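# Swap the empty rack bin for its matching numbered bin

## Task

Find the one empty bin in the three racks along the table and set it upright on its base, entirely on the returns board (the empty board at the +y end of the table). Then take, from the other board, the waiting bin whose label number matches the number strip above the emptied bay, and place it in that bay: sitting flat on the shelf behind the shelf lip, open front facing outward, with its parts still inside. Any rack bin that gets knocked must be put back in its own spot, flat behind its shelf lip, or the task fails.

## Robot and tools

Robot and frame. Two arms, left_arm and right_arm, each ride a carriage on one floor track running along y at x = 0. left_rail carries left_arm and is always the +y carriage; right_rail carries right_arm. The names do not match image sides. Each arm's base sits at x = 0, y = its carriage's position_m, z = 0.03 m, facing +x. The scene frame is fixed to the table: table top z = 0, +z up, +x the direction the arms face, +y to their left, y = 0 at mid-track. The table edge is at x = 0.31 m. Each gripper's fingers point along its own +z and close along its own y. end_effector_position is the point between the closed pads; fingertips reach about 33 mm past it (only 9 mm when fully open).

execute_actions. Argument actions: a list run in order; an empty list just reports state and images. Each action can hold rows, steps, until, and device commands (left_rail, right_rail). rows: up to 15 rows, each applied for one 1/30 s control step. Every row is one list of 18 numbers in [-1, 1] covering both arms: left dx, dy, dz, rx, ry, rz, left gripper position, force_limit, speed, then the same nine for the right arm. The six pose numbers are an offset, not a pose: measured from that arm's Hand target as it was when the action began, along that Hand target's own axes; every row counts from that same start, so repeating an offset in a new action moves further. Scale: 1.0 = 0.6 m or 180 degrees; rx, ry, rz form one rotation vector. A target rides along with its carriage. steps: 1 to 450, default 15, at least one per row; after the last row the arm keeps heading to that row's target. For smooth motion ramp the offset gradually (0.01 per row is about 0.18 m/s). To leave a gripper unchanged, resend its last three numbers; 0 is a real command. cameras picks which images come back.

Gripper numbers. position: +1 fully open (140 mm), about -0.8 pads touch, -1 closes until blocked. force_limit: -1 about 14 N, 0 about 40 N, +1 about 58 N on a slow close; faster speed squeezes harder. speed: -1 about 30 mm/s, 0 about 140, +1 about 250. Both start at +1. Grip on the outer quarter of the pads near the fingertips; deeper grips can fold the fingers and slip. Fingers pressed tip-first into a surface fold. Confirm a grip by object_status = 2 (0 moving, 1 blocked opening, 2 blocked closing, 3 reached target or pads met).

Rails. In an action, left_rail or right_rail takes position_m (absolute y in metres; left -1.1 to 2, right -2 to 1.1), speed_m_s (0.01 to 1), acceleration_factor (0.1 to 1), or {"stop": true}. Keep the carriages at least 0.98 m apart. After sending position_m, run an action like {"steps": n, "until": {"left_rail": {"position_status": ["!=", "moving"]}}} and let it arrive before placing the gripper at a scene point. until conditions read only rail fields (position_m, position_status, position_answer, etc.), with comparisons "=", "!=", "<", "<=", ">", ">="; {"all": {"status": "ended"}} or {"any": ...} wait for motions to end. Out-of-range values or unknown names reject the entire call.

move. target: one 18-number row or up to 15 rows, same layout and scale, all offsets from the Hand targets at the move's start (not from the previous target). speed: m/s, 0.002 to 2, default 0.25, one number or one per target. blend: metres of corner rounding, default 0 (stop at each). stop_force: 10 to 80 N, ends an arm's path when it feels that much push along its travel; only use very slow, with the carriage at rest, without wrist rotation, and omit it when backing off a contact. zero: re-zero force reading (default true). blocking=false returns early; then use wait or stop before new rows or moves. The result adds a move: line (done, off_target, held, fault, ...).

wait: seconds 0 to 10. stop: brakes a running move. zoom_image: camera cam_left_wrist or cam_right_wrist, region [x0, y0, x1, y1] in pixels, at most 504 by 504. finished_scene: scene = current scene number; call only when the goal holds on its own.

Reading results. Hand target is where the next offsets start. Tool commands lists gripper commands. position_measured is in counts (3 open, about 139 = 60 mm, 230 pads touching). Joint positions per arm: rail, waist, shoulder, elbow, forearm roll, wrist pitch, wrist roll. Flange force is the estimated outside force on the gripper in its own axes, including held weight. Rail position_status: moving, done, contact_stop, time_out, stopped, stopped_with_arm, stopped_for_other_arm, stopped_for_other_carriage; position_answer taken or not_taken. MOTOR HOT warns of overheating.

Avoid. Net force of 144 N on an arm or joint torque at its limit (waist/shoulder 312, elbow 147, wrist joints 41.4 N m) stops the arm for 10 s. Commanding a pose even slightly inside a firm surface can fault. Never let the arms or carriages touch each other, never drop or fling parts, never let anything leave the table, avoid hard hits on racks and heavy holds far from the bin's centre, and don't knock rack bins out of place. Route paths around an arm's own base.

Each tool is called after "Emit:" as a command line: name --argument value for each argument, lists and objects as JSON in quotes; but a table of rows of numbers goes row by row, as --pt "numbers of a row", without its own name.

## Session

Emit:
execute_actions --actions '[]'

Scene clock: 0.00 s.
left_arm: end_effector_position=(+0.6500, +1.5144, +0.3520) position_measured=3 object_status=3 end_effector_quat_wxyz=(+0.000, +1.000, +0.000, +0.000) | right_arm: end_effector_position=(+0.6500, -1.0695, +0.3520) position_measured=3 object_status=3 end_effector_quat_wxyz=(+0.000, +1.000, +0.000, +0.000)
Joint positions: left_arm=[1.514 -0.053 0.164 1.605 0 1.373 1.518] | right_arm=[-1.07 -0.053 0.164 1.605 0 1.373 1.518]
Joint velocities: within noise
Joint torques (N m): no reading
Flange force (N): no reading
Hand target: left_arm +0.6500, +1.5144, +0.3520; +0.000, +1.000, +0.000, +0.000 | right_arm +0.6500, -1.0695, +0.3520; +0.000, +1.000, +0.000, +0.000
Tool commands: left_gripper/position=+1.0 left_gripper/force_limit=+1.0 left_gripper/speed=+1.0 right_gripper/position=+1.0 right_gripper/force_limit=+1.0 right_gripper/speed=+1.0
left_rail: position_m=1.514 position_status=done
right_rail: position_m=-1.070 position_status=done

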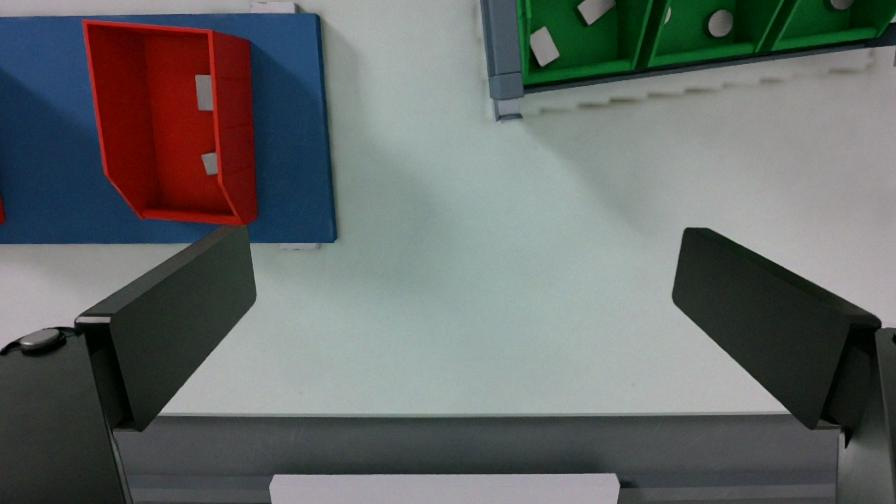

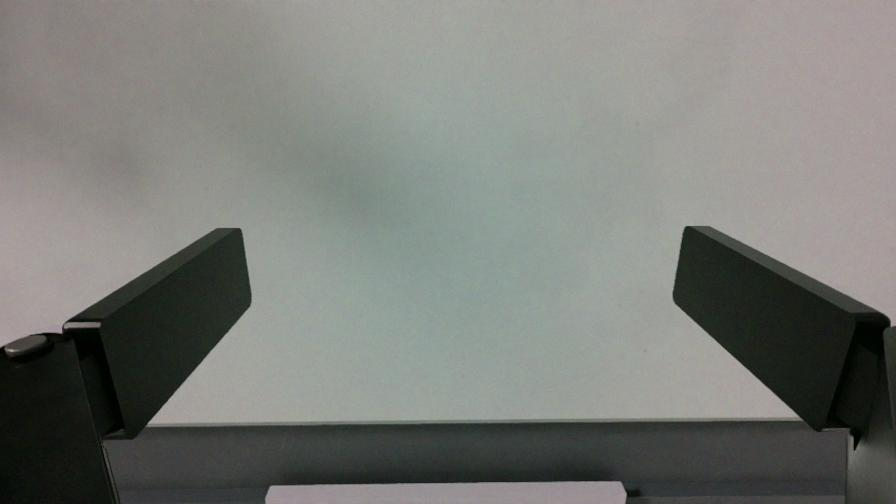

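Emit:
move --target '[-0.25,0,-0.2,0,0.3333,0,1,1,1,-0.25,0,-0.2,0,0.3333,0,1,1,1]' --speed 0.4

Scene clock: 2.47 s.
left_arm: end_effector_position=(+0.5000, +1.5144, +0.4720) position_measured=3 object_status=3 end_effector_quat_wxyz=(+0.000, +0.866, +0.000, +0.500) | right_arm: end_effector_position=(+0.5000, -1.0695, +0.4720) position_measured=3 object_status=3 end_effector_quat_wxyz=(+0.000, +0.866, +0.000, +0.500)
Joint positions: left_arm=[1.514 -0.163 -0.593 2.269 0.332 0.447 1.188] | right_arm=[-1.07 -0.163 -0.593 2.269 0.332 0.447 1.188]
Joint torques (N m): left_arm=[3.62 16.24 -44.19 4 -2.17 -0.08] | right_arm=[0.18 14.17 -43.73 4 -2.48 -0.41]
Flange force (N): left_arm=[0.0 0.0 0.0] | right_arm=[0.0 0.0 0.0]
Hand target: left_arm +0.5000, +1.5144, +0.4720; +0.000, +0.866, +0.000, +0.500 | right_arm +0.5000, -1.0695, +0.4720; +0.000, +0.866, +0.000, +0.500
Off the commanded pose: left_arm 0.000 m, 0 deg | right_arm 0.000 m, 0 deg.
left_rail: position_m=1.514 position_status=done
right_rail: position_m=-1.070 position_status=done
move: done

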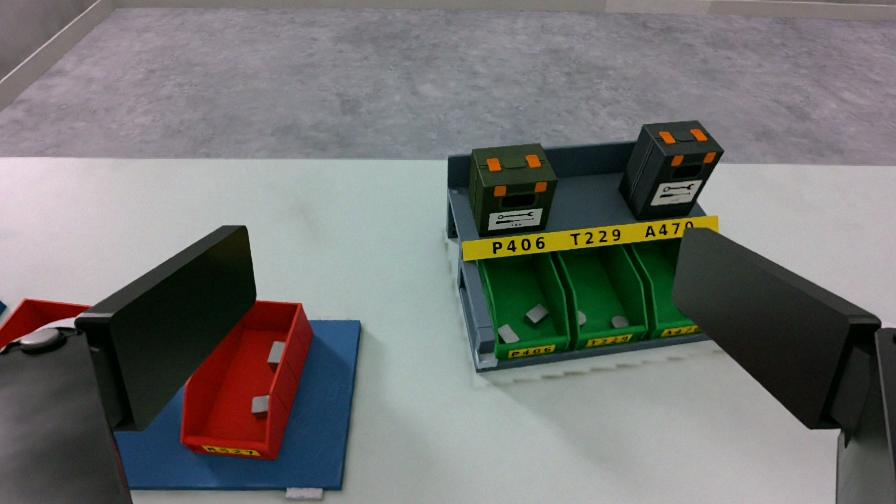

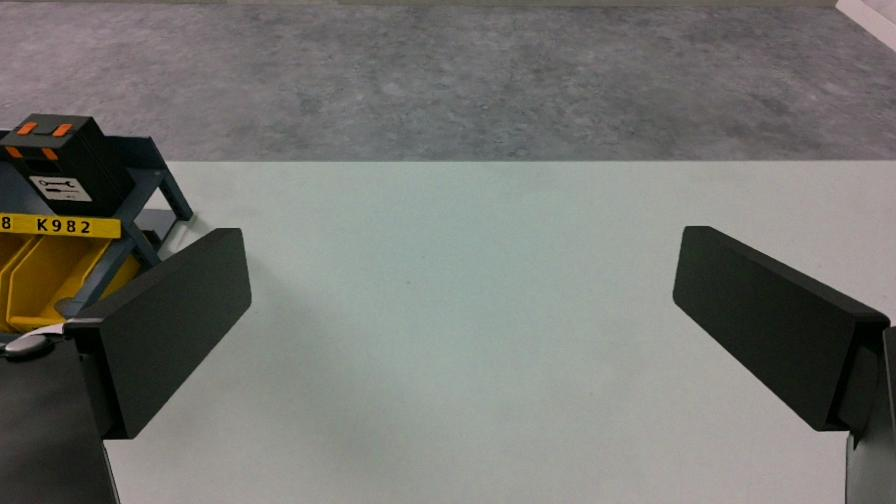

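Emit:
execute_actions --actions '[{"left_rail":{"position_m":1.95},"right_rail":{"position_m":-0.45},"steps":300,"until":{"all":{"status":"ended"}}}]'

Emit:
execute_actions --actions '[{"left_rail":{"position_m":1.1},"right_rail":{"position_m":0.0},"steps":300,"until":{"all":{"status":"ended"}}}]'

Scene clock: 4.80 s.
left_arm: end_effector_position=(+0.5000, +1.9500, +0.4720) position_measured=3 object_status=3 end_effector_quat_wxyz=(+0.000, +0.866, +0.000, +0.500) | right_arm: end_effector_position=(+0.5000, -0.4501, +0.4720) position_measured=3 object_status=3 end_effector_quat_wxyz=(+0.000, +0.866, +0.000, +0.500)
Joint positions: left_arm=[1.95 -0.163 -0.593 2.269 0.332 0.447 1.187] | right_arm=[-0.45 -0.163 -0.593 2.269 0.332 0.447 1.187]
Joint torques (N m): left_arm=[3.95 16.37 -44.24 3.97 -2.22 -0.08] | right_arm=[0.28 14.29 -43.7 4.05 -2.55 -0.4]
Flange force (N): left_arm=[0.0 0.0 0.0] | right_arm=[0.0 0.0 0.0]
Hand target: left_arm +0.5000, +1.9500, +0.4720; +0.000, +0.866, +0.000, +0.500 | right_arm +0.5000, -0.4501, +0.4720; +0.000, +0.866, +0.000, +0.500
Tool commands: left_gripper/position=+1.0 left_gripper/force_limit=+1.0 left_gripper/speed=+1.0 right_gripper/position=+1.0 right_gripper/force_limit=+1.0 right_gripper/speed=+1.0
Off the commanded pose: left_arm 0.000 m, 0 deg | right_arm 0.000 m, 0 deg.
left_rail: position_m=1.950 position_status=done
right_rail: position_m=-0.450 position_status=done

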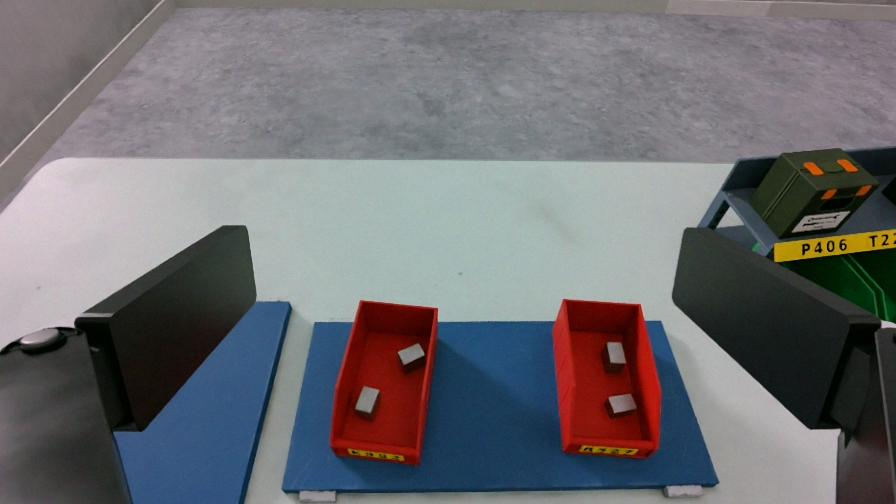

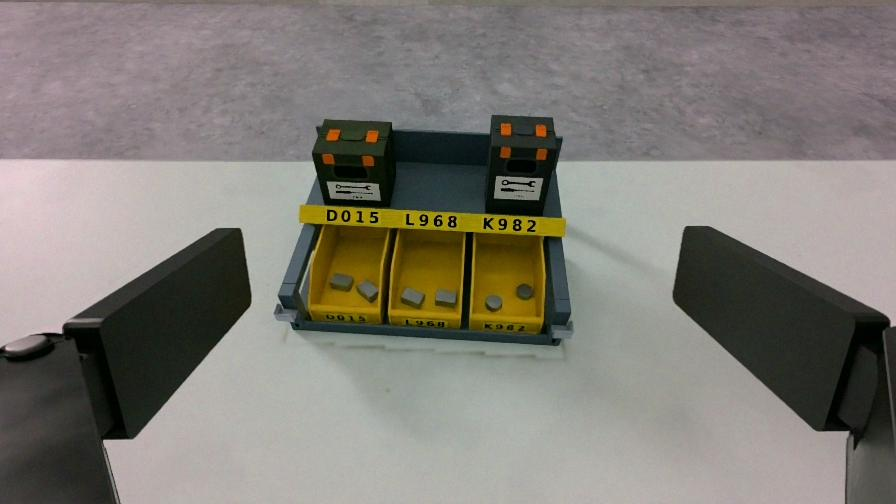

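Scene clock: 7.23 s.
left_arm: end_effector_position=(+0.5000, +1.1001, +0.4720) position_measured=3 object_status=3 end_effector_quat_wxyz=(+0.000, +0.866, +0.000, +0.500) | right_arm: end_effector_position=(+0.5000, +0.0000, +0.4720) position_measured=3 object_status=3 end_effector_quat_wxyz=(+0.000, +0.866, +0.000, +0.500)
Joint positions: left_arm=[1.1 -0.163 -0.593 2.269 0.332 0.447 1.187] | right_arm=[0 -0.163 -0.593 2.269 0.332 0.447 1.187]
Joint torques (N m): left_arm=[3.75 16.23 -44.17 3.99 -2.17 -0.07] | right_arm=[-0.1 13.94 -43.79 3.98 -2.56 -0.45]
Flange force (N): left_arm=[0.0 0.0 0.0] | right_arm=[0.0 0.0 0.0]
Hand target: left_arm +0.5000, +1.1001, +0.4720; +0.000, +0.866, +0.000, +0.500 | right_arm +0.5000, +0.0000, +0.4720; +0.000, +0.866, +0.000, +0.500
Tool commands: left_gripper/position=+1.0 left_gripper/force_limit=+1.0 left_gripper/speed=+1.0 right_gripper/position=+1.0 right_gripper/force_limit=+1.0 right_gripper/speed=+1.0
Off the commanded pose: left_arm 0.000 m, 0 deg | right_arm 0.000 m, 0 deg.
left_rail: position_m=1.100 position_status=done
right_rail: position_m=0.000 position_status=done

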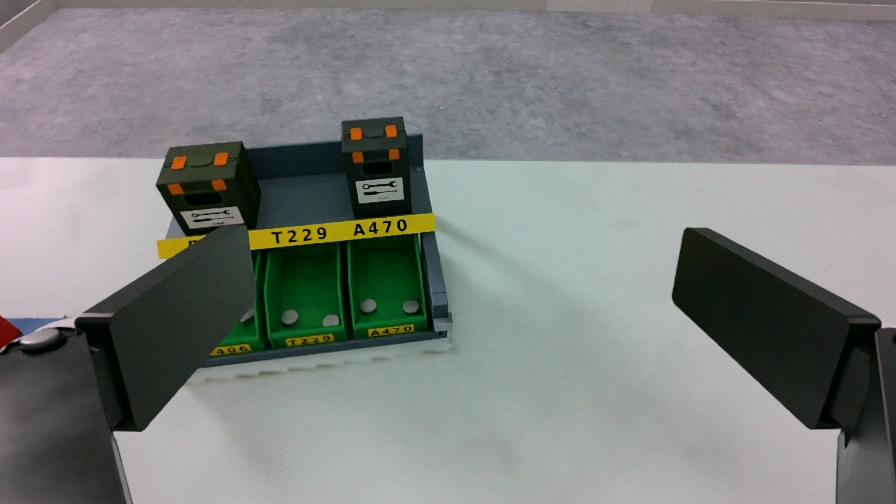

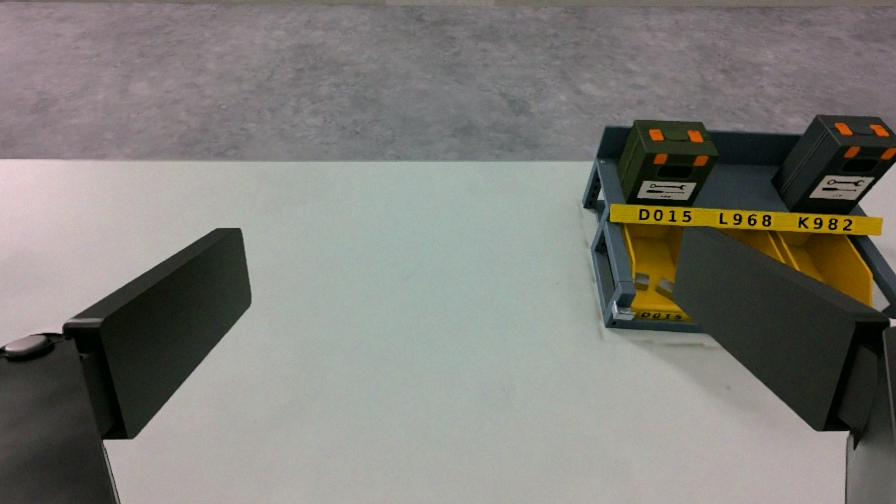

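Emit:
execute_actions --actions '[{"right_rail":{"position_m":-1.8},"steps":15},{"left_rail":{"position_m":0.4},"steps":300,"until":{"all":{"status":"ended"}}}]'

Scene clock: 10.90 s.
left_arm: end_effector_position=(+0.5000, +0.4000, +0.4720) position_measured=3 object_status=3 end_effector_quat_wxyz=(+0.000, +0.866, +0.000, +0.500) | right_arm: end_effector_position=(+0.5000, -1.7999, +0.4720) position_measured=3 object_status=3 end_effector_quat_wxyz=(+0.000, +0.866, +0.000, +0.500)
Joint positions: left_arm=[0.4 -0.163 -0.593 2.269 0.332 0.447 1.187] | right_arm=[-1.8 -0.163 -0.593 2.269 0.332 0.447 1.187]
Joint torques (N m): left_arm=[3.95 16.37 -44.13 4 -2.18 -0.04] | right_arm=[0.15 14.34 -43.68 3.96 -2.53 -0.43]
Flange force (N): left_arm=[0.0 0.0 0.0] | right_arm=[0.0 0.0 0.0]
Flange force at the end of the 1st action (N): left_arm=[0.0 0.0 0.0] | right_arm=[0.0 0.0 0.0]
Hand target: left_arm +0.5000, +0.4000, +0.4720; +0.000, +0.866, +0.000, +0.500 | right_arm +0.5000, -1.8000, +0.4720; +0.000, +0.866, +0.000, +0.500
Tool commands: left_gripper/position=+1.0 left_gripper/force_limit=+1.0 left_gripper/speed=+1.0 right_gripper/position=+1.0 right_gripper/force_limit=+1.0 right_gripper/speed=+1.0
Off the commanded pose: left_arm 0.000 m, 0 deg | right_arm 0.000 m, 0 deg.
left_rail: position_m=0.400 position_status=done
right_rail: position_m=-1.800 position_status=done

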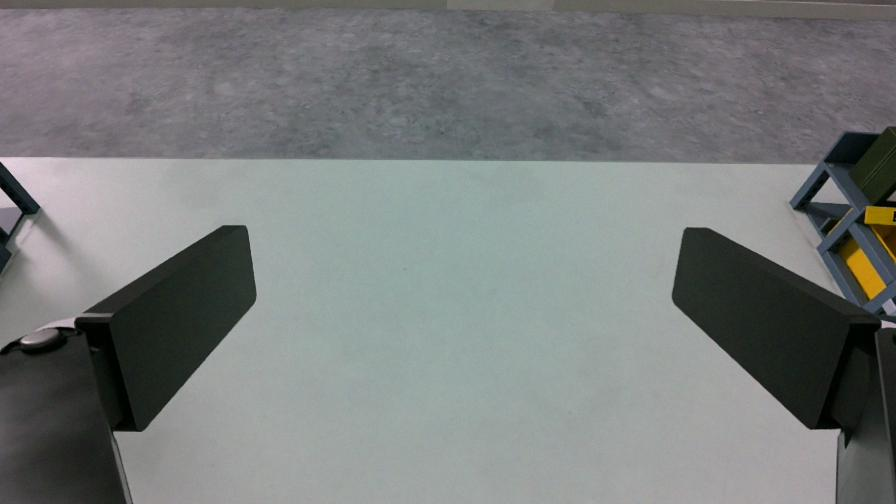

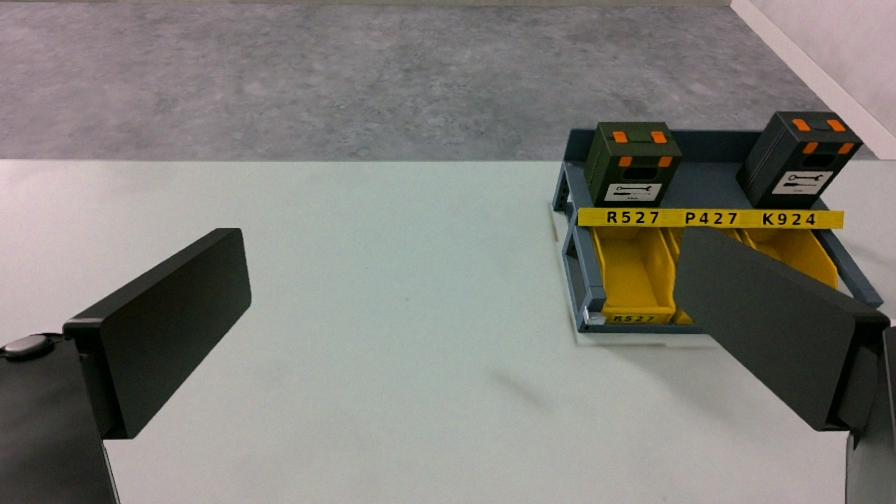

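Emit:
execute_actions --actions '[{"right_rail":{"position_m":-1.97},"left_rail":{"position_m":1.9},"steps":300,"until":{"all":{"status":"ended"}}}]'

Emit:
move --target '[0,0,0,0,0,0,1,1,1,-0.1,0,0.15,0,0.03,0,1,1,1]' --speed 0.3

Scene clock: 14.60 s.
left_arm: end_effector_position=(+0.5000, +1.8999, +0.4720) position_measured=3 object_status=3 end_effector_quat_wxyz=(+0.000, +0.866, +0.000, +0.500) | right_arm: end_effector_position=(+0.5000, -1.9700, +0.4720) position_measured=3 object_status=3 end_effector_quat_wxyz=(+0.000, +0.866, +0.000, +0.500)
Joint positions: left_arm=[1.9 -0.163 -0.593 2.269 0.332 0.447 1.187] | right_arm=[-1.97 -0.163 -0.593 2.269 0.332 0.447 1.187]
Joint torques (N m): left_arm=[4.15 16.26 -44.14 3.96 -2.19 -0.07] | right_arm=[-0.07 13.87 -43.67 3.99 -2.53 -0.45]
Flange force (N): left_arm=[0.0 0.0 0.0] | right_arm=[0.0 0.0 0.0]
Hand target: left_arm +0.5000, +1.8999, +0.4720; +0.000, +0.866, +0.000, +0.500 | right_arm +0.5000, -1.9700, +0.4720; +0.000, +0.866, +0.000, +0.500
Tool commands: left_gripper/position=+1.0 left_gripper/force_limit=+1.0 left_gripper/speed=+1.0 right_gripper/position=+1.0 right_gripper/force_limit=+1.0 right_gripper/speed=+1.0
Off the commanded pose: left_arm 0.000 m, 0 deg | right_arm 0.000 m, 0 deg.
left_rail: position_m=1.900 position_status=done
right_rail: position_m=-1.970 position_status=done

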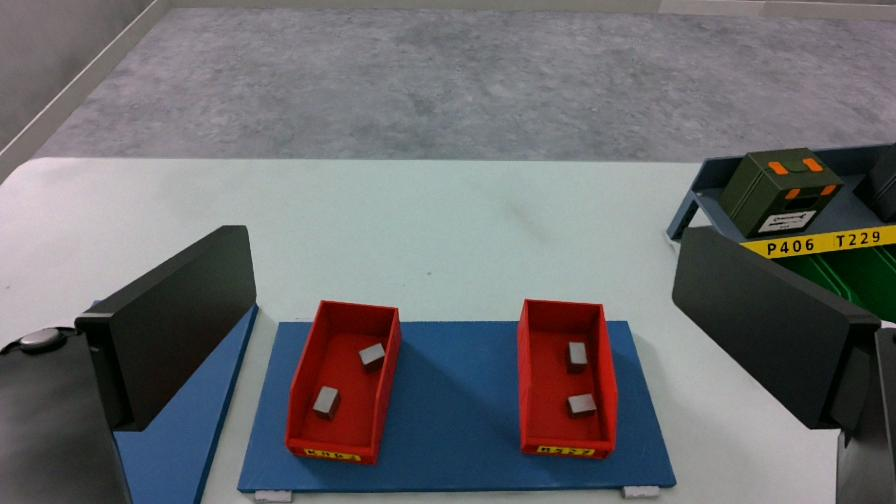

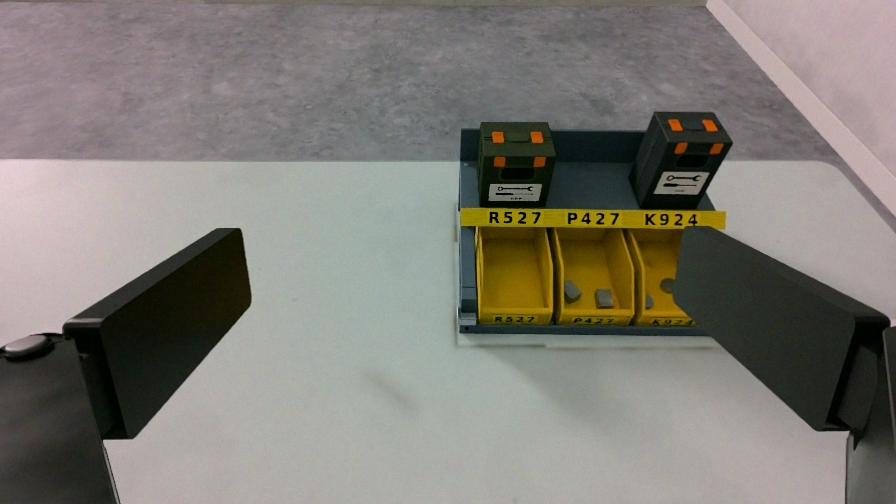

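Scene clock: 15.70 s.
left_arm: end_effector_position=(+0.5000, +1.9000, +0.4720) position_measured=3 object_status=3 end_effector_quat_wxyz=(+0.000, +0.866, +0.000, +0.500) | right_arm: end_effector_position=(+0.5479, -1.9692, +0.3754) position_measured=3 object_status=3 end_effector_quat_wxyz=(+0.017, +0.847, -0.011, +0.531)
Joint positions: left_arm=[1.9 -0.163 -0.593 2.269 0.332 0.447 1.187] | right_arm=[-1.97 -0.08 -0.443 2.423 0.625 0.052 0.913]
Joint torques (N m): left_arm=[3.87 16.35 -44.07 3.98 -2.16 -0.06] | right_arm=[0.27 2.78 -41.72 2.81 -2.31 -0.43]
Flange force (N): left_arm=[0.0 0.0 0.0] | right_arm=[0.0 0.0 0.0]
Hand target: left_arm +0.5000, +1.9000, +0.4720; +0.000, +0.866, +0.000, +0.500 | right_arm +0.5480, -1.9700, +0.3750; +0.000, +0.842, +0.000, +0.540
Off the commanded pose: left_arm 0.000 m, 0 deg | right_arm 0.001 m, 3 deg.
left_rail: position_m=1.900 position_status=done
right_rail: position_m=-1.970 position_status=done
move: off_target (right_arm)

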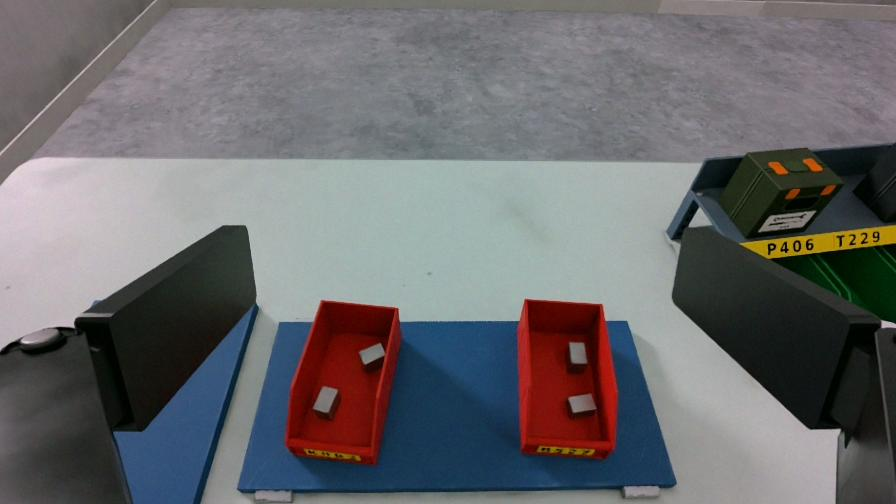

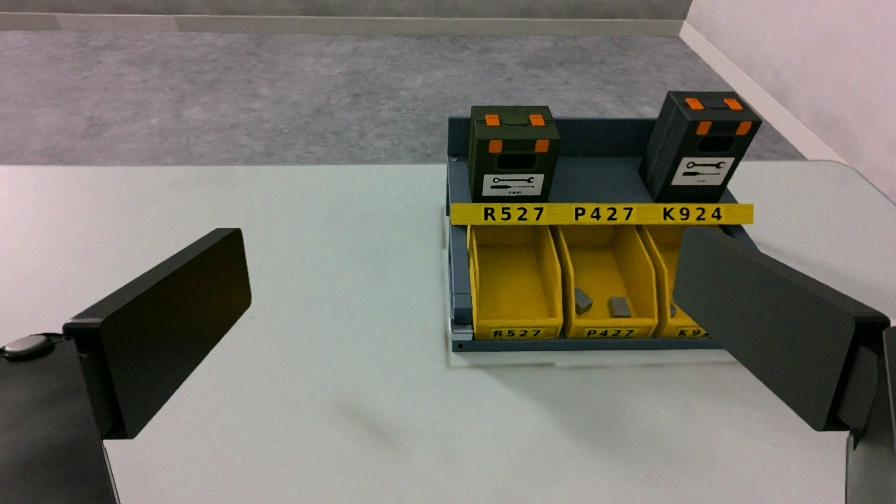

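Emit:
zoom_image --camera "cam_left_wrist" --region '[270, 290, 670, 500]'

Emit:
zoom_image --camera "cam_right_wrist" --region '[430, 90, 780, 370]'

Scaled by 1.260 from the camera's 896x504 image, which has a finer 1280x720 frame.

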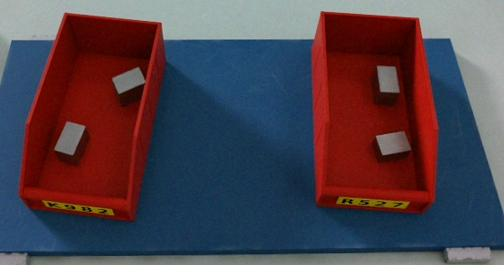

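Scaled by 1.440 from the camera's 896x504 image, which has a finer 1280x720 frame.

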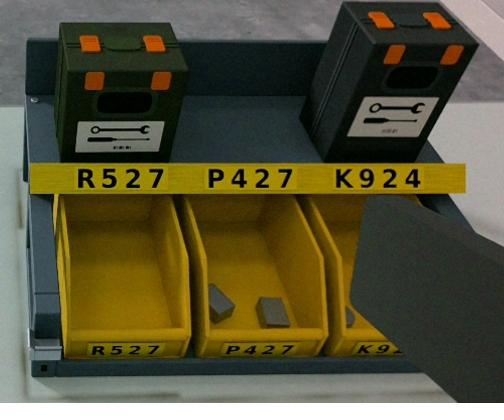

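Emit:
execute_actions --actions '[{"right_rail":{"position_m":-1.6},"steps":300,"until":{"all":{"status":"ended"}}}]' --cameras '[]'

Emit:
move --target '[0,0,0,0,0,0,1,1,1,0,0,0,-0.303,0,0.139,1,1,1]' --speed 0.4 --cameras '[]'

Emit:
move --target '[0,0,0,0,0,0,1,1,1,0,0,0,0,0.11,0,1,1,1]' --speed 0.4 --cameras '["cam_right_wrist"]'

Scene clock: 19.83 s.
left_arm: end_effector_position=(+0.5000, +1.9000, +0.4720) position_measured=3 object_status=3 end_effector_quat_wxyz=(+0.000, +0.866, +0.000, +0.500) | right_arm: end_effector_position=(+0.5478, -1.5998, +0.3756) position_measured=3 object_status=3 end_effector_quat_wxyz=(+0.002, +0.844, -0.001, +0.536)
Joint positions: left_arm=[1.9 -0.163 -0.593 2.269 0.332 0.447 1.187] | right_arm=[-1.6 -0.134 -0.446 2.43 1.326 0.121 0.19]
Joint torques (N m): left_arm=[3.6 16.18 -44.2 3.93 -2.18 -0.08] | right_arm=[0.29 2.79 -42.02 0.74 -0.72 -0.38]
Flange force (N): left_arm=[0.0 0.0 0.0] | right_arm=[0.0 0.0 0.0]
Hand target: left_arm +0.5000, +1.9000, +0.4720; +0.000, +0.866, +0.000, +0.500 | right_arm +0.5480, -1.6000, +0.3750; +0.000, +0.842, +0.000, +0.540
Tool commands: left_gripper/position=+1.0 left_gripper/force_limit=+1.0 left_gripper/speed=+1.0 right_gripper/position=+1.0 right_gripper/force_limit=+1.0 right_gripper/speed=+1.0
Off the commanded pose: left_arm 0.000 m, 0 deg | right_arm 0.001 m, 1 deg.
left_rail: position_m=1.900 position_status=done
right_rail: position_m=-1.600 position_status=done
No camera images: "cameras" was empty.

Scene clock: 21.57 s.
left_arm: end_effector_position=(+0.5000, +1.9000, +0.4720) position_measured=3 object_status=3 end_effector_quat_wxyz=(+0.000, +0.866, +0.000, +0.500) | right_arm: end_effector_position=(+0.5479, -1.6000, +0.3751) position_measured=3 object_status=3 end_effector_quat_wxyz=(+0.270, +0.729, -0.421, +0.468)
Joint positions: left_arm=[1.9 -0.163 -0.593 2.269 0.332 0.447 1.187] | right_arm=[-1.6 0.511 -0.007 2.121 1.939 -1.343 0.498]
Joint torques (N m): left_arm=[4.04 16.36 -44.2 3.97 -2.17 -0.11] | right_arm=[0.42 -36.22 -37.74 -4.05 -1.49 -0.45]
Flange force (N): left_arm=[0.0 0.0 0.0] | right_arm=[0.4 0.5 0.7]
Hand target: left_arm +0.5000, +1.9000, +0.4720; +0.000, +0.866, +0.000, +0.500 | right_arm +0.5480, -1.6000, +0.3750; +0.270, +0.729, -0.421, +0.468
Off the commanded pose: left_arm 0.000 m, 0 deg | right_arm 0.000 m, 0 deg.
left_rail: position_m=1.900 position_status=done
right_rail: position_m=-1.600 position_status=done
move: done
No camera images: "cameras" was empty.

Scene clock: 22.43 s.
left_arm: end_effector_position=(+0.5000, +1.9000, +0.4720) position_measured=3 object_status=3 end_effector_quat_wxyz=(+0.000, +0.866, +0.000, +0.500) | right_arm: end_effector_position=(+0.5480, -1.6000, +0.3751) position_measured=3 object_status=3 end_effector_quat_wxyz=(+0.338, +0.638, -0.368, +0.586)
Joint positions: left_arm=[1.9 -0.163 -0.593 2.269 0.332 0.447 1.187] | right_arm=[-1.6 0.572 0.13 2.223 1.664 -1.545 0.784]
Joint torques (N m): left_arm=[3.86 16.41 -44.31 3.99 -2.2 -0.09] | right_arm=[0.89 -46.16 -32.47 -2.76 -2.21 -0.36]
Flange force (N): left_arm=[0.0 0.0 0.0] | right_arm=[-1.0 -1.2 1.6]
Hand target: left_arm +0.5000, +1.9000, +0.4720; +0.000, +0.866, +0.000, +0.500 | right_arm +0.5480, -1.6000, +0.3750; +0.338, +0.637, -0.368, +0.586
Off the commanded pose: left_arm 0.000 m, 0 deg | right_arm 0.000 m, 0 deg.
left_rail: position_m=1.900 position_status=done
right_rail: position_m=-1.600 position_status=done
move: done
Images, in order (width x height): cam_right_wrist 896x504.

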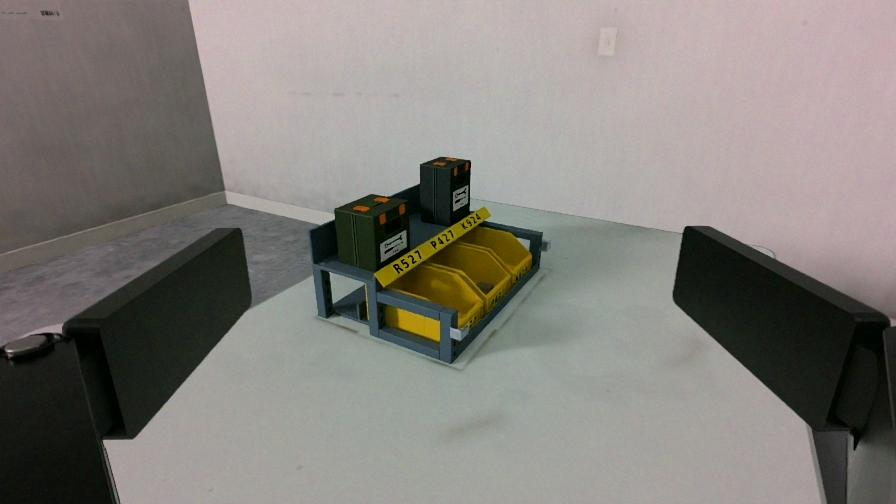

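Emit:
zoom_image --camera "cam_right_wrist" --region '[300, 140, 570, 380]'

Scaled by 1.867 from the camera's 896x504 image, which has a finer 1280x720 frame.

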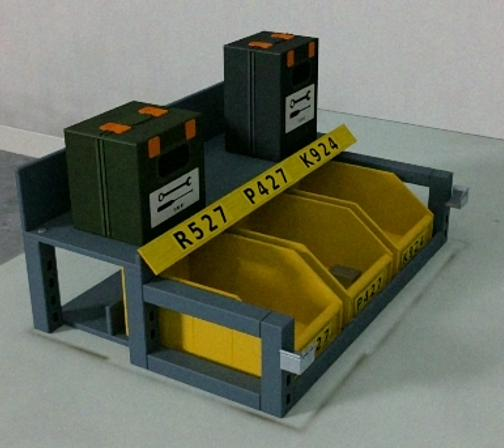

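Emit:
move --target '[0,0,0,0,0,0,1,1,1,0,0,0,0.332,0,-0.027,1,1,1]' --speed 0.4 --cameras '[]'

Emit:
execute_actions --actions '[{"right_rail":{"position_m":-2.0},"steps":300,"until":{"all":{"status":"ended"}}}]' --cameras '["cam_right_wrist"]'

Scene clock: 28.33 s.
left_arm: end_effector_position=(+0.5000, +1.9000, +0.4720) position_measured=3 object_status=3 end_effector_quat_wxyz=(+0.000, +0.866, +0.000, +0.500) | right_arm: end_effector_position=(+0.5479, -1.6000, +0.3749) position_measured=3 object_status=3 end_effector_quat_wxyz=(-0.001, +0.736, -0.001, +0.677)
Joint positions: left_arm=[1.9 -0.163 -0.593 2.269 0.332 0.447 1.187] | right_arm=[-1.6 -0.159 -0.348 2.625 -0.266 -0.641 1.776]
Joint torques (N m): left_arm=[4.09 16.31 -44.19 3.98 -2.17 -0.05] | right_arm=[0.27 2.05 -33.25 3.04 -3.02 -0.42]
Flange force (N): left_arm=[0.0 0.0 0.0] | right_arm=[0.0 0.0 0.0]
Hand target: left_arm +0.5000, +1.9000, +0.4720; +0.000, +0.866, +0.000, +0.500 | right_arm +0.5480, -1.6000, +0.3750; -0.001, +0.736, -0.001, +0.677
Off the commanded pose: left_arm 0.000 m, 0 deg | right_arm 0.000 m, 0 deg.
left_rail: position_m=1.900 position_status=done
right_rail: position_m=-1.600 position_status=done
move: done
No camera images: "cameras" was empty.

Scene clock: 30.07 s.
left_arm: end_effector_position=(+0.5000, +1.9000, +0.4720) position_measured=3 object_status=3 end_effector_quat_wxyz=(+0.000, +0.866, +0.000, +0.500) | right_arm: end_effector_position=(+0.5480, -2.0000, +0.3751) position_measured=3 object_status=3 end_effector_quat_wxyz=(-0.001, +0.736, -0.001, +0.677)
Joint positions: left_arm=[1.9 -0.163 -0.593 2.269 0.332 0.447 1.187] | right_arm=[-2 -0.159 -0.348 2.625 -0.266 -0.641 1.776]
Joint torques (N m): left_arm=[3.81 16.29 -44.11 3.93 -2.15 -0.06] | right_arm=[0.11 1.66 -33.81 3.04 -2.98 -0.42]
Flange force (N): left_arm=[0.0 0.0 0.0] | right_arm=[0.0 0.0 0.0]
Hand target: left_arm +0.5000, +1.9000, +0.4720; +0.000, +0.866, +0.000, +0.500 | right_arm +0.5480, -2.0000, +0.3750; -0.001, +0.736, -0.001, +0.677
Tool commands: left_gripper/position=+1.0 left_gripper/force_limit=+1.0 left_gripper/speed=+1.0 right_gripper/position=+1.0 right_gripper/force_limit=+1.0 right_gripper/speed=+1.0
Off the commanded pose: left_arm 0.000 m, 0 deg | right_arm 0.000 m, 0 deg.
left_rail: position_m=1.900 position_status=done
right_rail: position_m=-2.000 position_status=done
Images, in order (width x height): cam_right_wrist 896x504.

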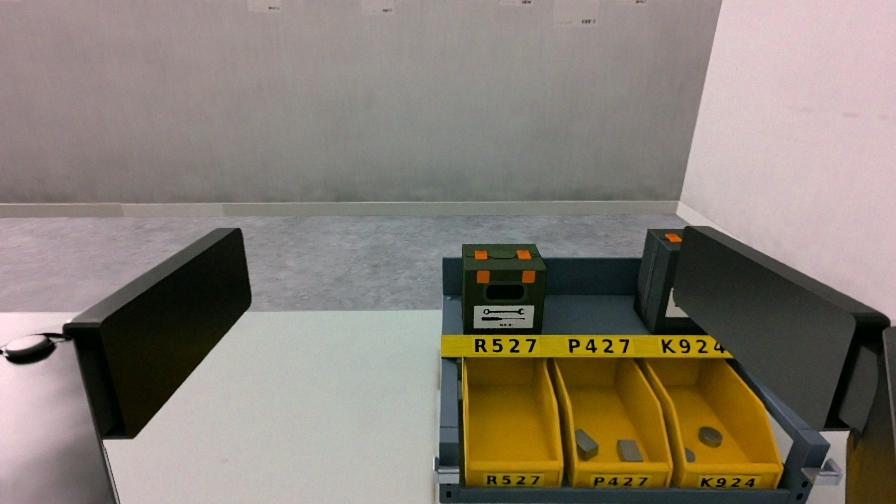

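Emit:
move --target '[0,0,0,0,0,0,1,1,1,-0.25,0.06,-0.1,0,0.03,0,1,1,1]' --speed 0.25 --cameras '["cam_right_wrist"]'

Scene clock: 31.20 s.
left_arm: end_effector_position=(+0.5000, +1.9000, +0.4720) position_measured=3 object_status=3 end_effector_quat_wxyz=(+0.000, +0.866, +0.000, +0.500) | right_arm: end_effector_position=(+0.5183, -2.0131, +0.3190) position_measured=3 object_status=3 end_effector_quat_wxyz=(+0.000, +0.726, -0.004, +0.688)
Joint positions: left_arm=[1.9 -0.163 -0.593 2.269 0.332 0.447 1.187] | right_arm=[-2 -0.247 -0.248 2.746 -0.31 -0.896 1.761]
Joint torques (N m): left_arm=[3.9 16.4 -44.32 3.97 -2.14 -0.09] | right_arm=[0.1 -1.22 -26.69 2.38 -2.96 -0.43]
Flange force (N): left_arm=[0.0 0.0 0.0] | right_arm=[0.0 0.0 0.0]
Hand target: left_arm +0.5000, +1.9000, +0.4720; +0.000, +0.866, +0.000, +0.500 | right_arm +0.5183, -2.0131, +0.3190; +0.000, +0.726, -0.004, +0.688 (not the last commanded pose)
Off the commanded pose: left_arm 0.000 m, 0 deg | right_arm 0.101 m, 4 deg.
left_rail: position_m=1.900 position_status=done
right_rail: position_m=-2.000 position_status=done
move: held (right_arm; a check stopped the path); limits=held
pose unreachable (right arm): on one or more control steps of this call, first in action 0 (counted from 0), this arm could not follow its commanded pose, so it was not sent that pose on those steps. It may still have moved: this result reports where it is.
cause: moving toward the commanded pose would bring two parts of the arm too close to each other (joints 4 (elbow) and 5 (forearm roll) lie between them).
Images, in order (width x height): cam_right_wrist 896x504.

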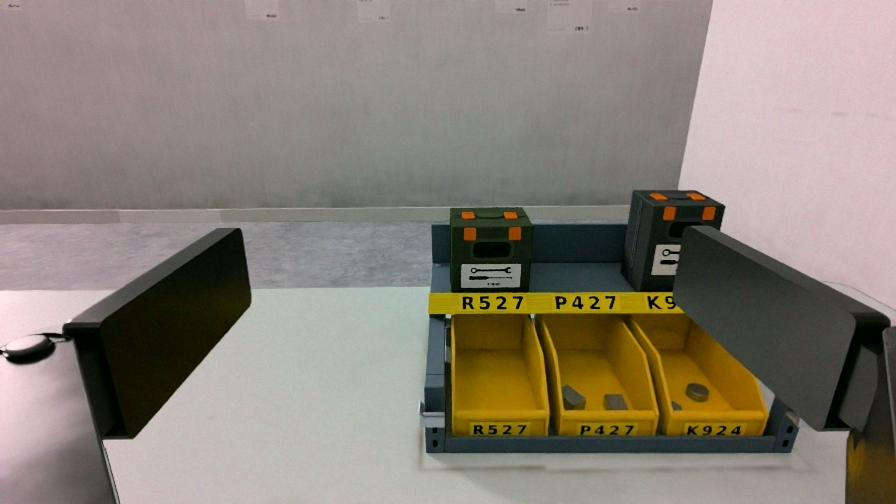

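Emit:
zoom_image --camera "cam_right_wrist" --region '[410, 190, 670, 470]'

Scaled by 1.800 from the camera's 896x504 image, which has a finer 1280x720 frame.

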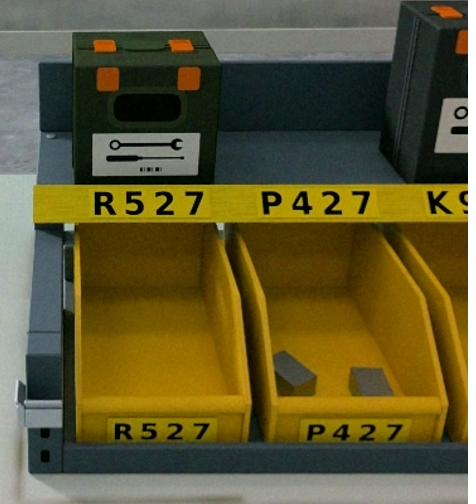

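Emit:
execute_actions --actions '[{"left_rail":{"position_m":1.758},"steps":300,"until":{"all":{"status":"ended"}}}]' --cameras '[]'

Emit:
move --target '[-0.119,0,0.367,0,-0.2222,0,1,1,1,0,0,0,0,0,0,1,1,1]' --speed 0.35

Scene clock: 38.60 s.
left_arm: end_effector_position=(+0.5000, +1.7581, +0.4720) position_measured=3 object_status=3 end_effector_quat_wxyz=(+0.000, +0.866, +0.000, +0.500) | right_arm: end_effector_position=(+0.5183, -2.0131, +0.3190) position_measured=3 object_status=3 end_effector_quat_wxyz=(+0.000, +0.726, -0.004, +0.688)
Joint positions: left_arm=[1.758 -0.163 -0.593 2.269 0.332 0.447 1.187] | right_arm=[-2 -0.247 -0.248 2.746 -0.31 -0.896 1.76]
Joint torques (N m): left_arm=[4.12 16.19 -44.25 4 -2.19 -0.03] | right_arm=[0.15 -0.78 -26.79 2.4 -3 -0.42]
Flange force (N): left_arm=[0.0 0.0 0.0] | right_arm=[0.0 0.0 0.0]
Hand target: left_arm +0.5000, +1.7581, +0.4720; +0.000, +0.866, +0.000, +0.500 | right_arm +0.5183, -2.0131, +0.3190; +0.000, +0.726, -0.004, +0.688 (not the last commanded pose)
Tool commands: left_gripper/position=+1.0 left_gripper/force_limit=+1.0 left_gripper/speed=+1.0 right_gripper/position=+1.0 right_gripper/force_limit=+1.0 right_gripper/speed=+1.0
Off the commanded pose: left_arm 0.000 m, 0 deg | right_arm 0.101 m, 4 deg.
left_rail: position_m=1.758 position_status=done
right_rail: position_m=-2.000 position_status=done
No camera images: "cameras" was empty.

Scene clock: 40.07 s.
left_arm: end_effector_position=(+0.6550, +1.7580, +0.3001) position_measured=3 object_status=3 end_effector_quat_wxyz=(+0.000, +0.985, +0.000, +0.174) | right_arm: end_effector_position=(+0.5183, -2.0131, +0.3190) position_measured=3 object_status=3 end_effector_quat_wxyz=(+0.000, +0.726, -0.004, +0.688)
Joint positions: left_arm=[1.758 -0.064 0.023 1.894 0.028 0.876 1.493] | right_arm=[-2 -0.247 -0.248 2.746 -0.31 -0.896 1.76]
Joint torques (N m): left_arm=[3.99 -42.37 -40.57 3.67 -0.94 -0.05] | right_arm=[-0.17 -0.92 -26.75 2.38 -3.03 -0.47]
Flange force (N): left_arm=[-0.3 7.9 -1.5] | right_arm=[0.0 0.0 0.0]
Hand target: left_arm +0.6550, +1.7580, +0.3001; +0.000, +0.985, +0.000, +0.174 | right_arm +0.5183, -2.0131, +0.3190; +0.000, +0.726, -0.004, +0.688
Off the commanded pose: left_arm 0.000 m, 0 deg | right_arm 0.000 m, 0 deg.
left_rail: position_m=1.758 position_status=done
right_rail: position_m=-2.000 position_status=done
move: done

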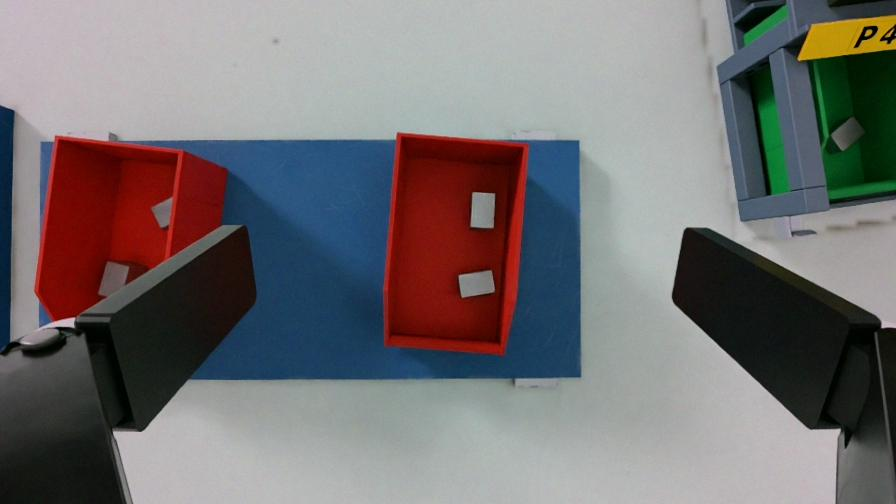

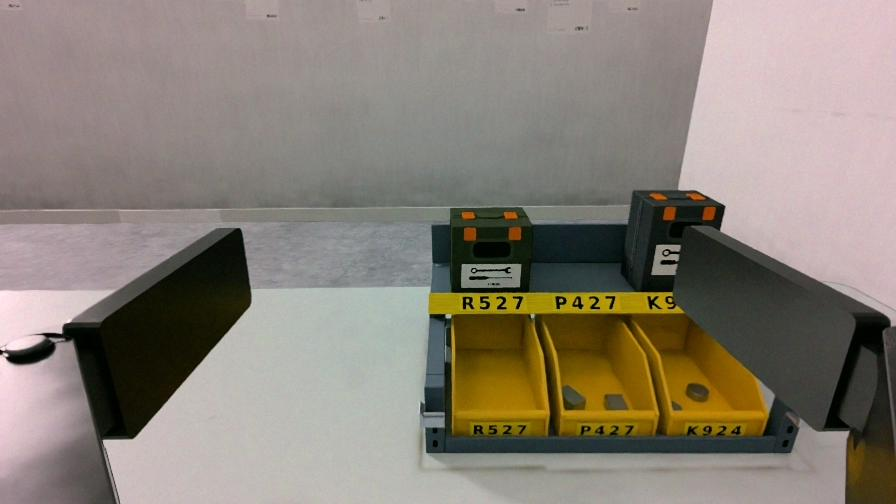

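Emit:
move --target '[-0.0304,0.0108,0.1663,-0.0043,-0.1111,0.0244,0.68,0,0,0,0,0,0,0,0,1,1,1]' --speed 0.25 --cameras '["cam_left_wrist"]'

Scene clock: 43.63 s.
left_arm: end_effector_position=(+0.6720, +1.7516, +0.2001) position_measured=44 object_status=3 end_effector_quat_wxyz=(+0.000, +0.999, -0.039, +0.000) | right_arm: end_effector_position=(+0.5183, -2.0131, +0.3190) position_measured=3 object_status=3 end_effector_quat_wxyz=(+0.000, +0.726, -0.004, +0.688)
Joint positions: left_arm=[1.758 -0.061 0.277 1.75 0 1.115 1.587] | right_arm=[-2 -0.247 -0.248 2.746 -0.31 -0.896 1.76]
Joint torques (N m): left_arm=[4.22 -66.54 -38.08 3.4 0 -0.05] | right_arm=[0.19 -0.5 -26.89 2.34 -3.02 -0.43]
Flange force (N): left_arm=[0.2 6.1 -0.3] | right_arm=[0.0 0.0 0.0]
Hand target: left_arm +0.6720, +1.7515, +0.2001; +0.000, +0.999, -0.039, +0.000 | right_arm +0.5183, -2.0131, +0.3190; +0.000, +0.726, -0.004, +0.688
Off the commanded pose: left_arm 0.000 m, 0 deg | right_arm 0.000 m, 0 deg.
left_rail: position_m=1.758 position_status=done
right_rail: position_m=-2.000 position_status=done
move: done
Images, in order (width x height): cam_left_wrist 896x504.

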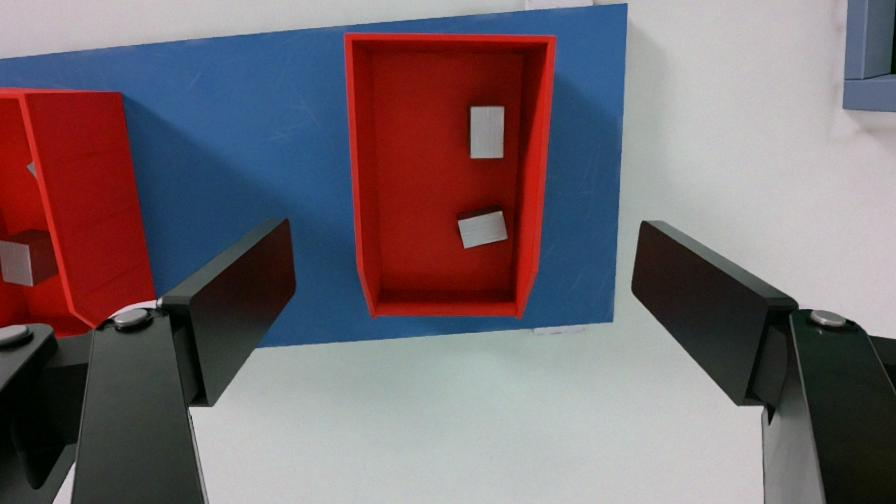

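Emit:
move --target '[0,-0.007,0.095,0,0,0,0.68,0,0,0,0,0,0,0,0,1,1,1]' --speed 0.15 --cameras '["cam_left_wrist"]'

Scene clock: 44.80 s.
left_arm: end_effector_position=(+0.6723, +1.7557, +0.1431) position_measured=44 object_status=3 end_effector_quat_wxyz=(+0.000, +0.999, -0.039, +0.000) | right_arm: end_effector_position=(+0.5183, -2.0131, +0.3190) position_measured=3 object_status=3 end_effector_quat_wxyz=(+0.000, +0.726, -0.004, +0.688)
Joint positions: left_arm=[1.758 -0.055 0.323 1.804 0 1.015 1.593] | right_arm=[-2 -0.247 -0.248 2.746 -0.31 -0.896 1.76]
Joint torques (N m): left_arm=[4.05 -69.18 -35.92 3.2 0.03 -0.03] | right_arm=[0.27 -1.23 -26.88 2.4 -3 -0.42]
Flange force (N): left_arm=[0.7 5.6 -0.3] | right_arm=[0.0 0.0 0.0]
Hand target: left_arm +0.6723, +1.7557, +0.1431; +0.000, +0.999, -0.039, +0.000 | right_arm +0.5183, -2.0131, +0.3190; +0.000, +0.726, -0.004, +0.688
Off the commanded pose: left_arm 0.000 m, 0 deg | right_arm 0.000 m, 0 deg.
left_rail: position_m=1.758 position_status=done
right_rail: position_m=-2.000 position_status=done
move: done
Images, in order (width x height): cam_left_wrist 896x504.

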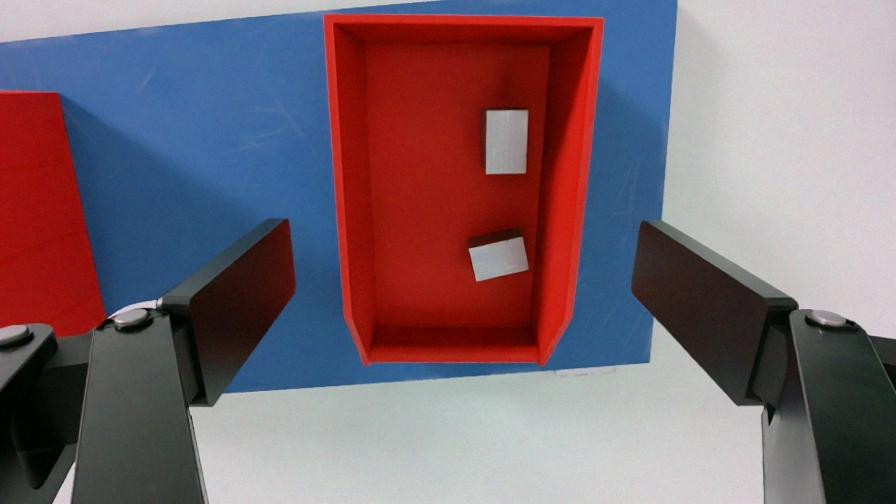

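Emit:
move --target '[0,0,0.0767,0,0,0,0.68,0,0,0,0,0,0,0,0,1,1,1]' --speed 0.12 --cameras '["cam_left_wrist"]'

Scene clock: 45.90 s.
left_arm: end_effector_position=(+0.6723, +1.7557, +0.0971) position_measured=44 object_status=3 end_effector_quat_wxyz=(+0.000, +0.999, -0.039, +0.000) | right_arm: end_effector_position=(+0.5183, -2.0131, +0.3190) position_measured=3 object_status=3 end_effector_quat_wxyz=(+0.000, +0.726, -0.004, +0.688)
Joint positions: left_arm=[1.758 -0.055 0.366 1.841 0 0.935 1.593] | right_arm=[-2 -0.247 -0.248 2.746 -0.31 -0.896 1.76]
Joint torques (N m): left_arm=[4.02 -72.58 -34.04 3.05 0 -0.07] | right_arm=[-0.03 -1.13 -26.63 2.36 -3 -0.4]
Flange force (N): left_arm=[2.1 5.6 0.9] | right_arm=[0.0 0.0 0.0]
Hand target: left_arm +0.6723, +1.7557, +0.0970; +0.000, +0.999, -0.039, +0.000 | right_arm +0.5183, -2.0131, +0.3190; +0.000, +0.726, -0.004, +0.688
Off the commanded pose: left_arm 0.000 m, 0 deg | right_arm 0.000 m, 0 deg.
left_rail: position_m=1.758 position_status=done
right_rail: position_m=-2.000 position_status=done
move: done
Images, in order (width x height): cam_left_wrist 896x504.

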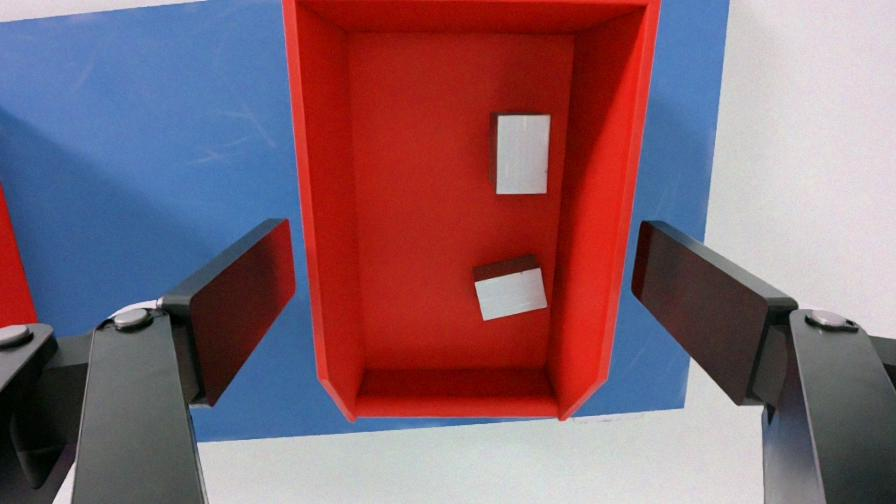

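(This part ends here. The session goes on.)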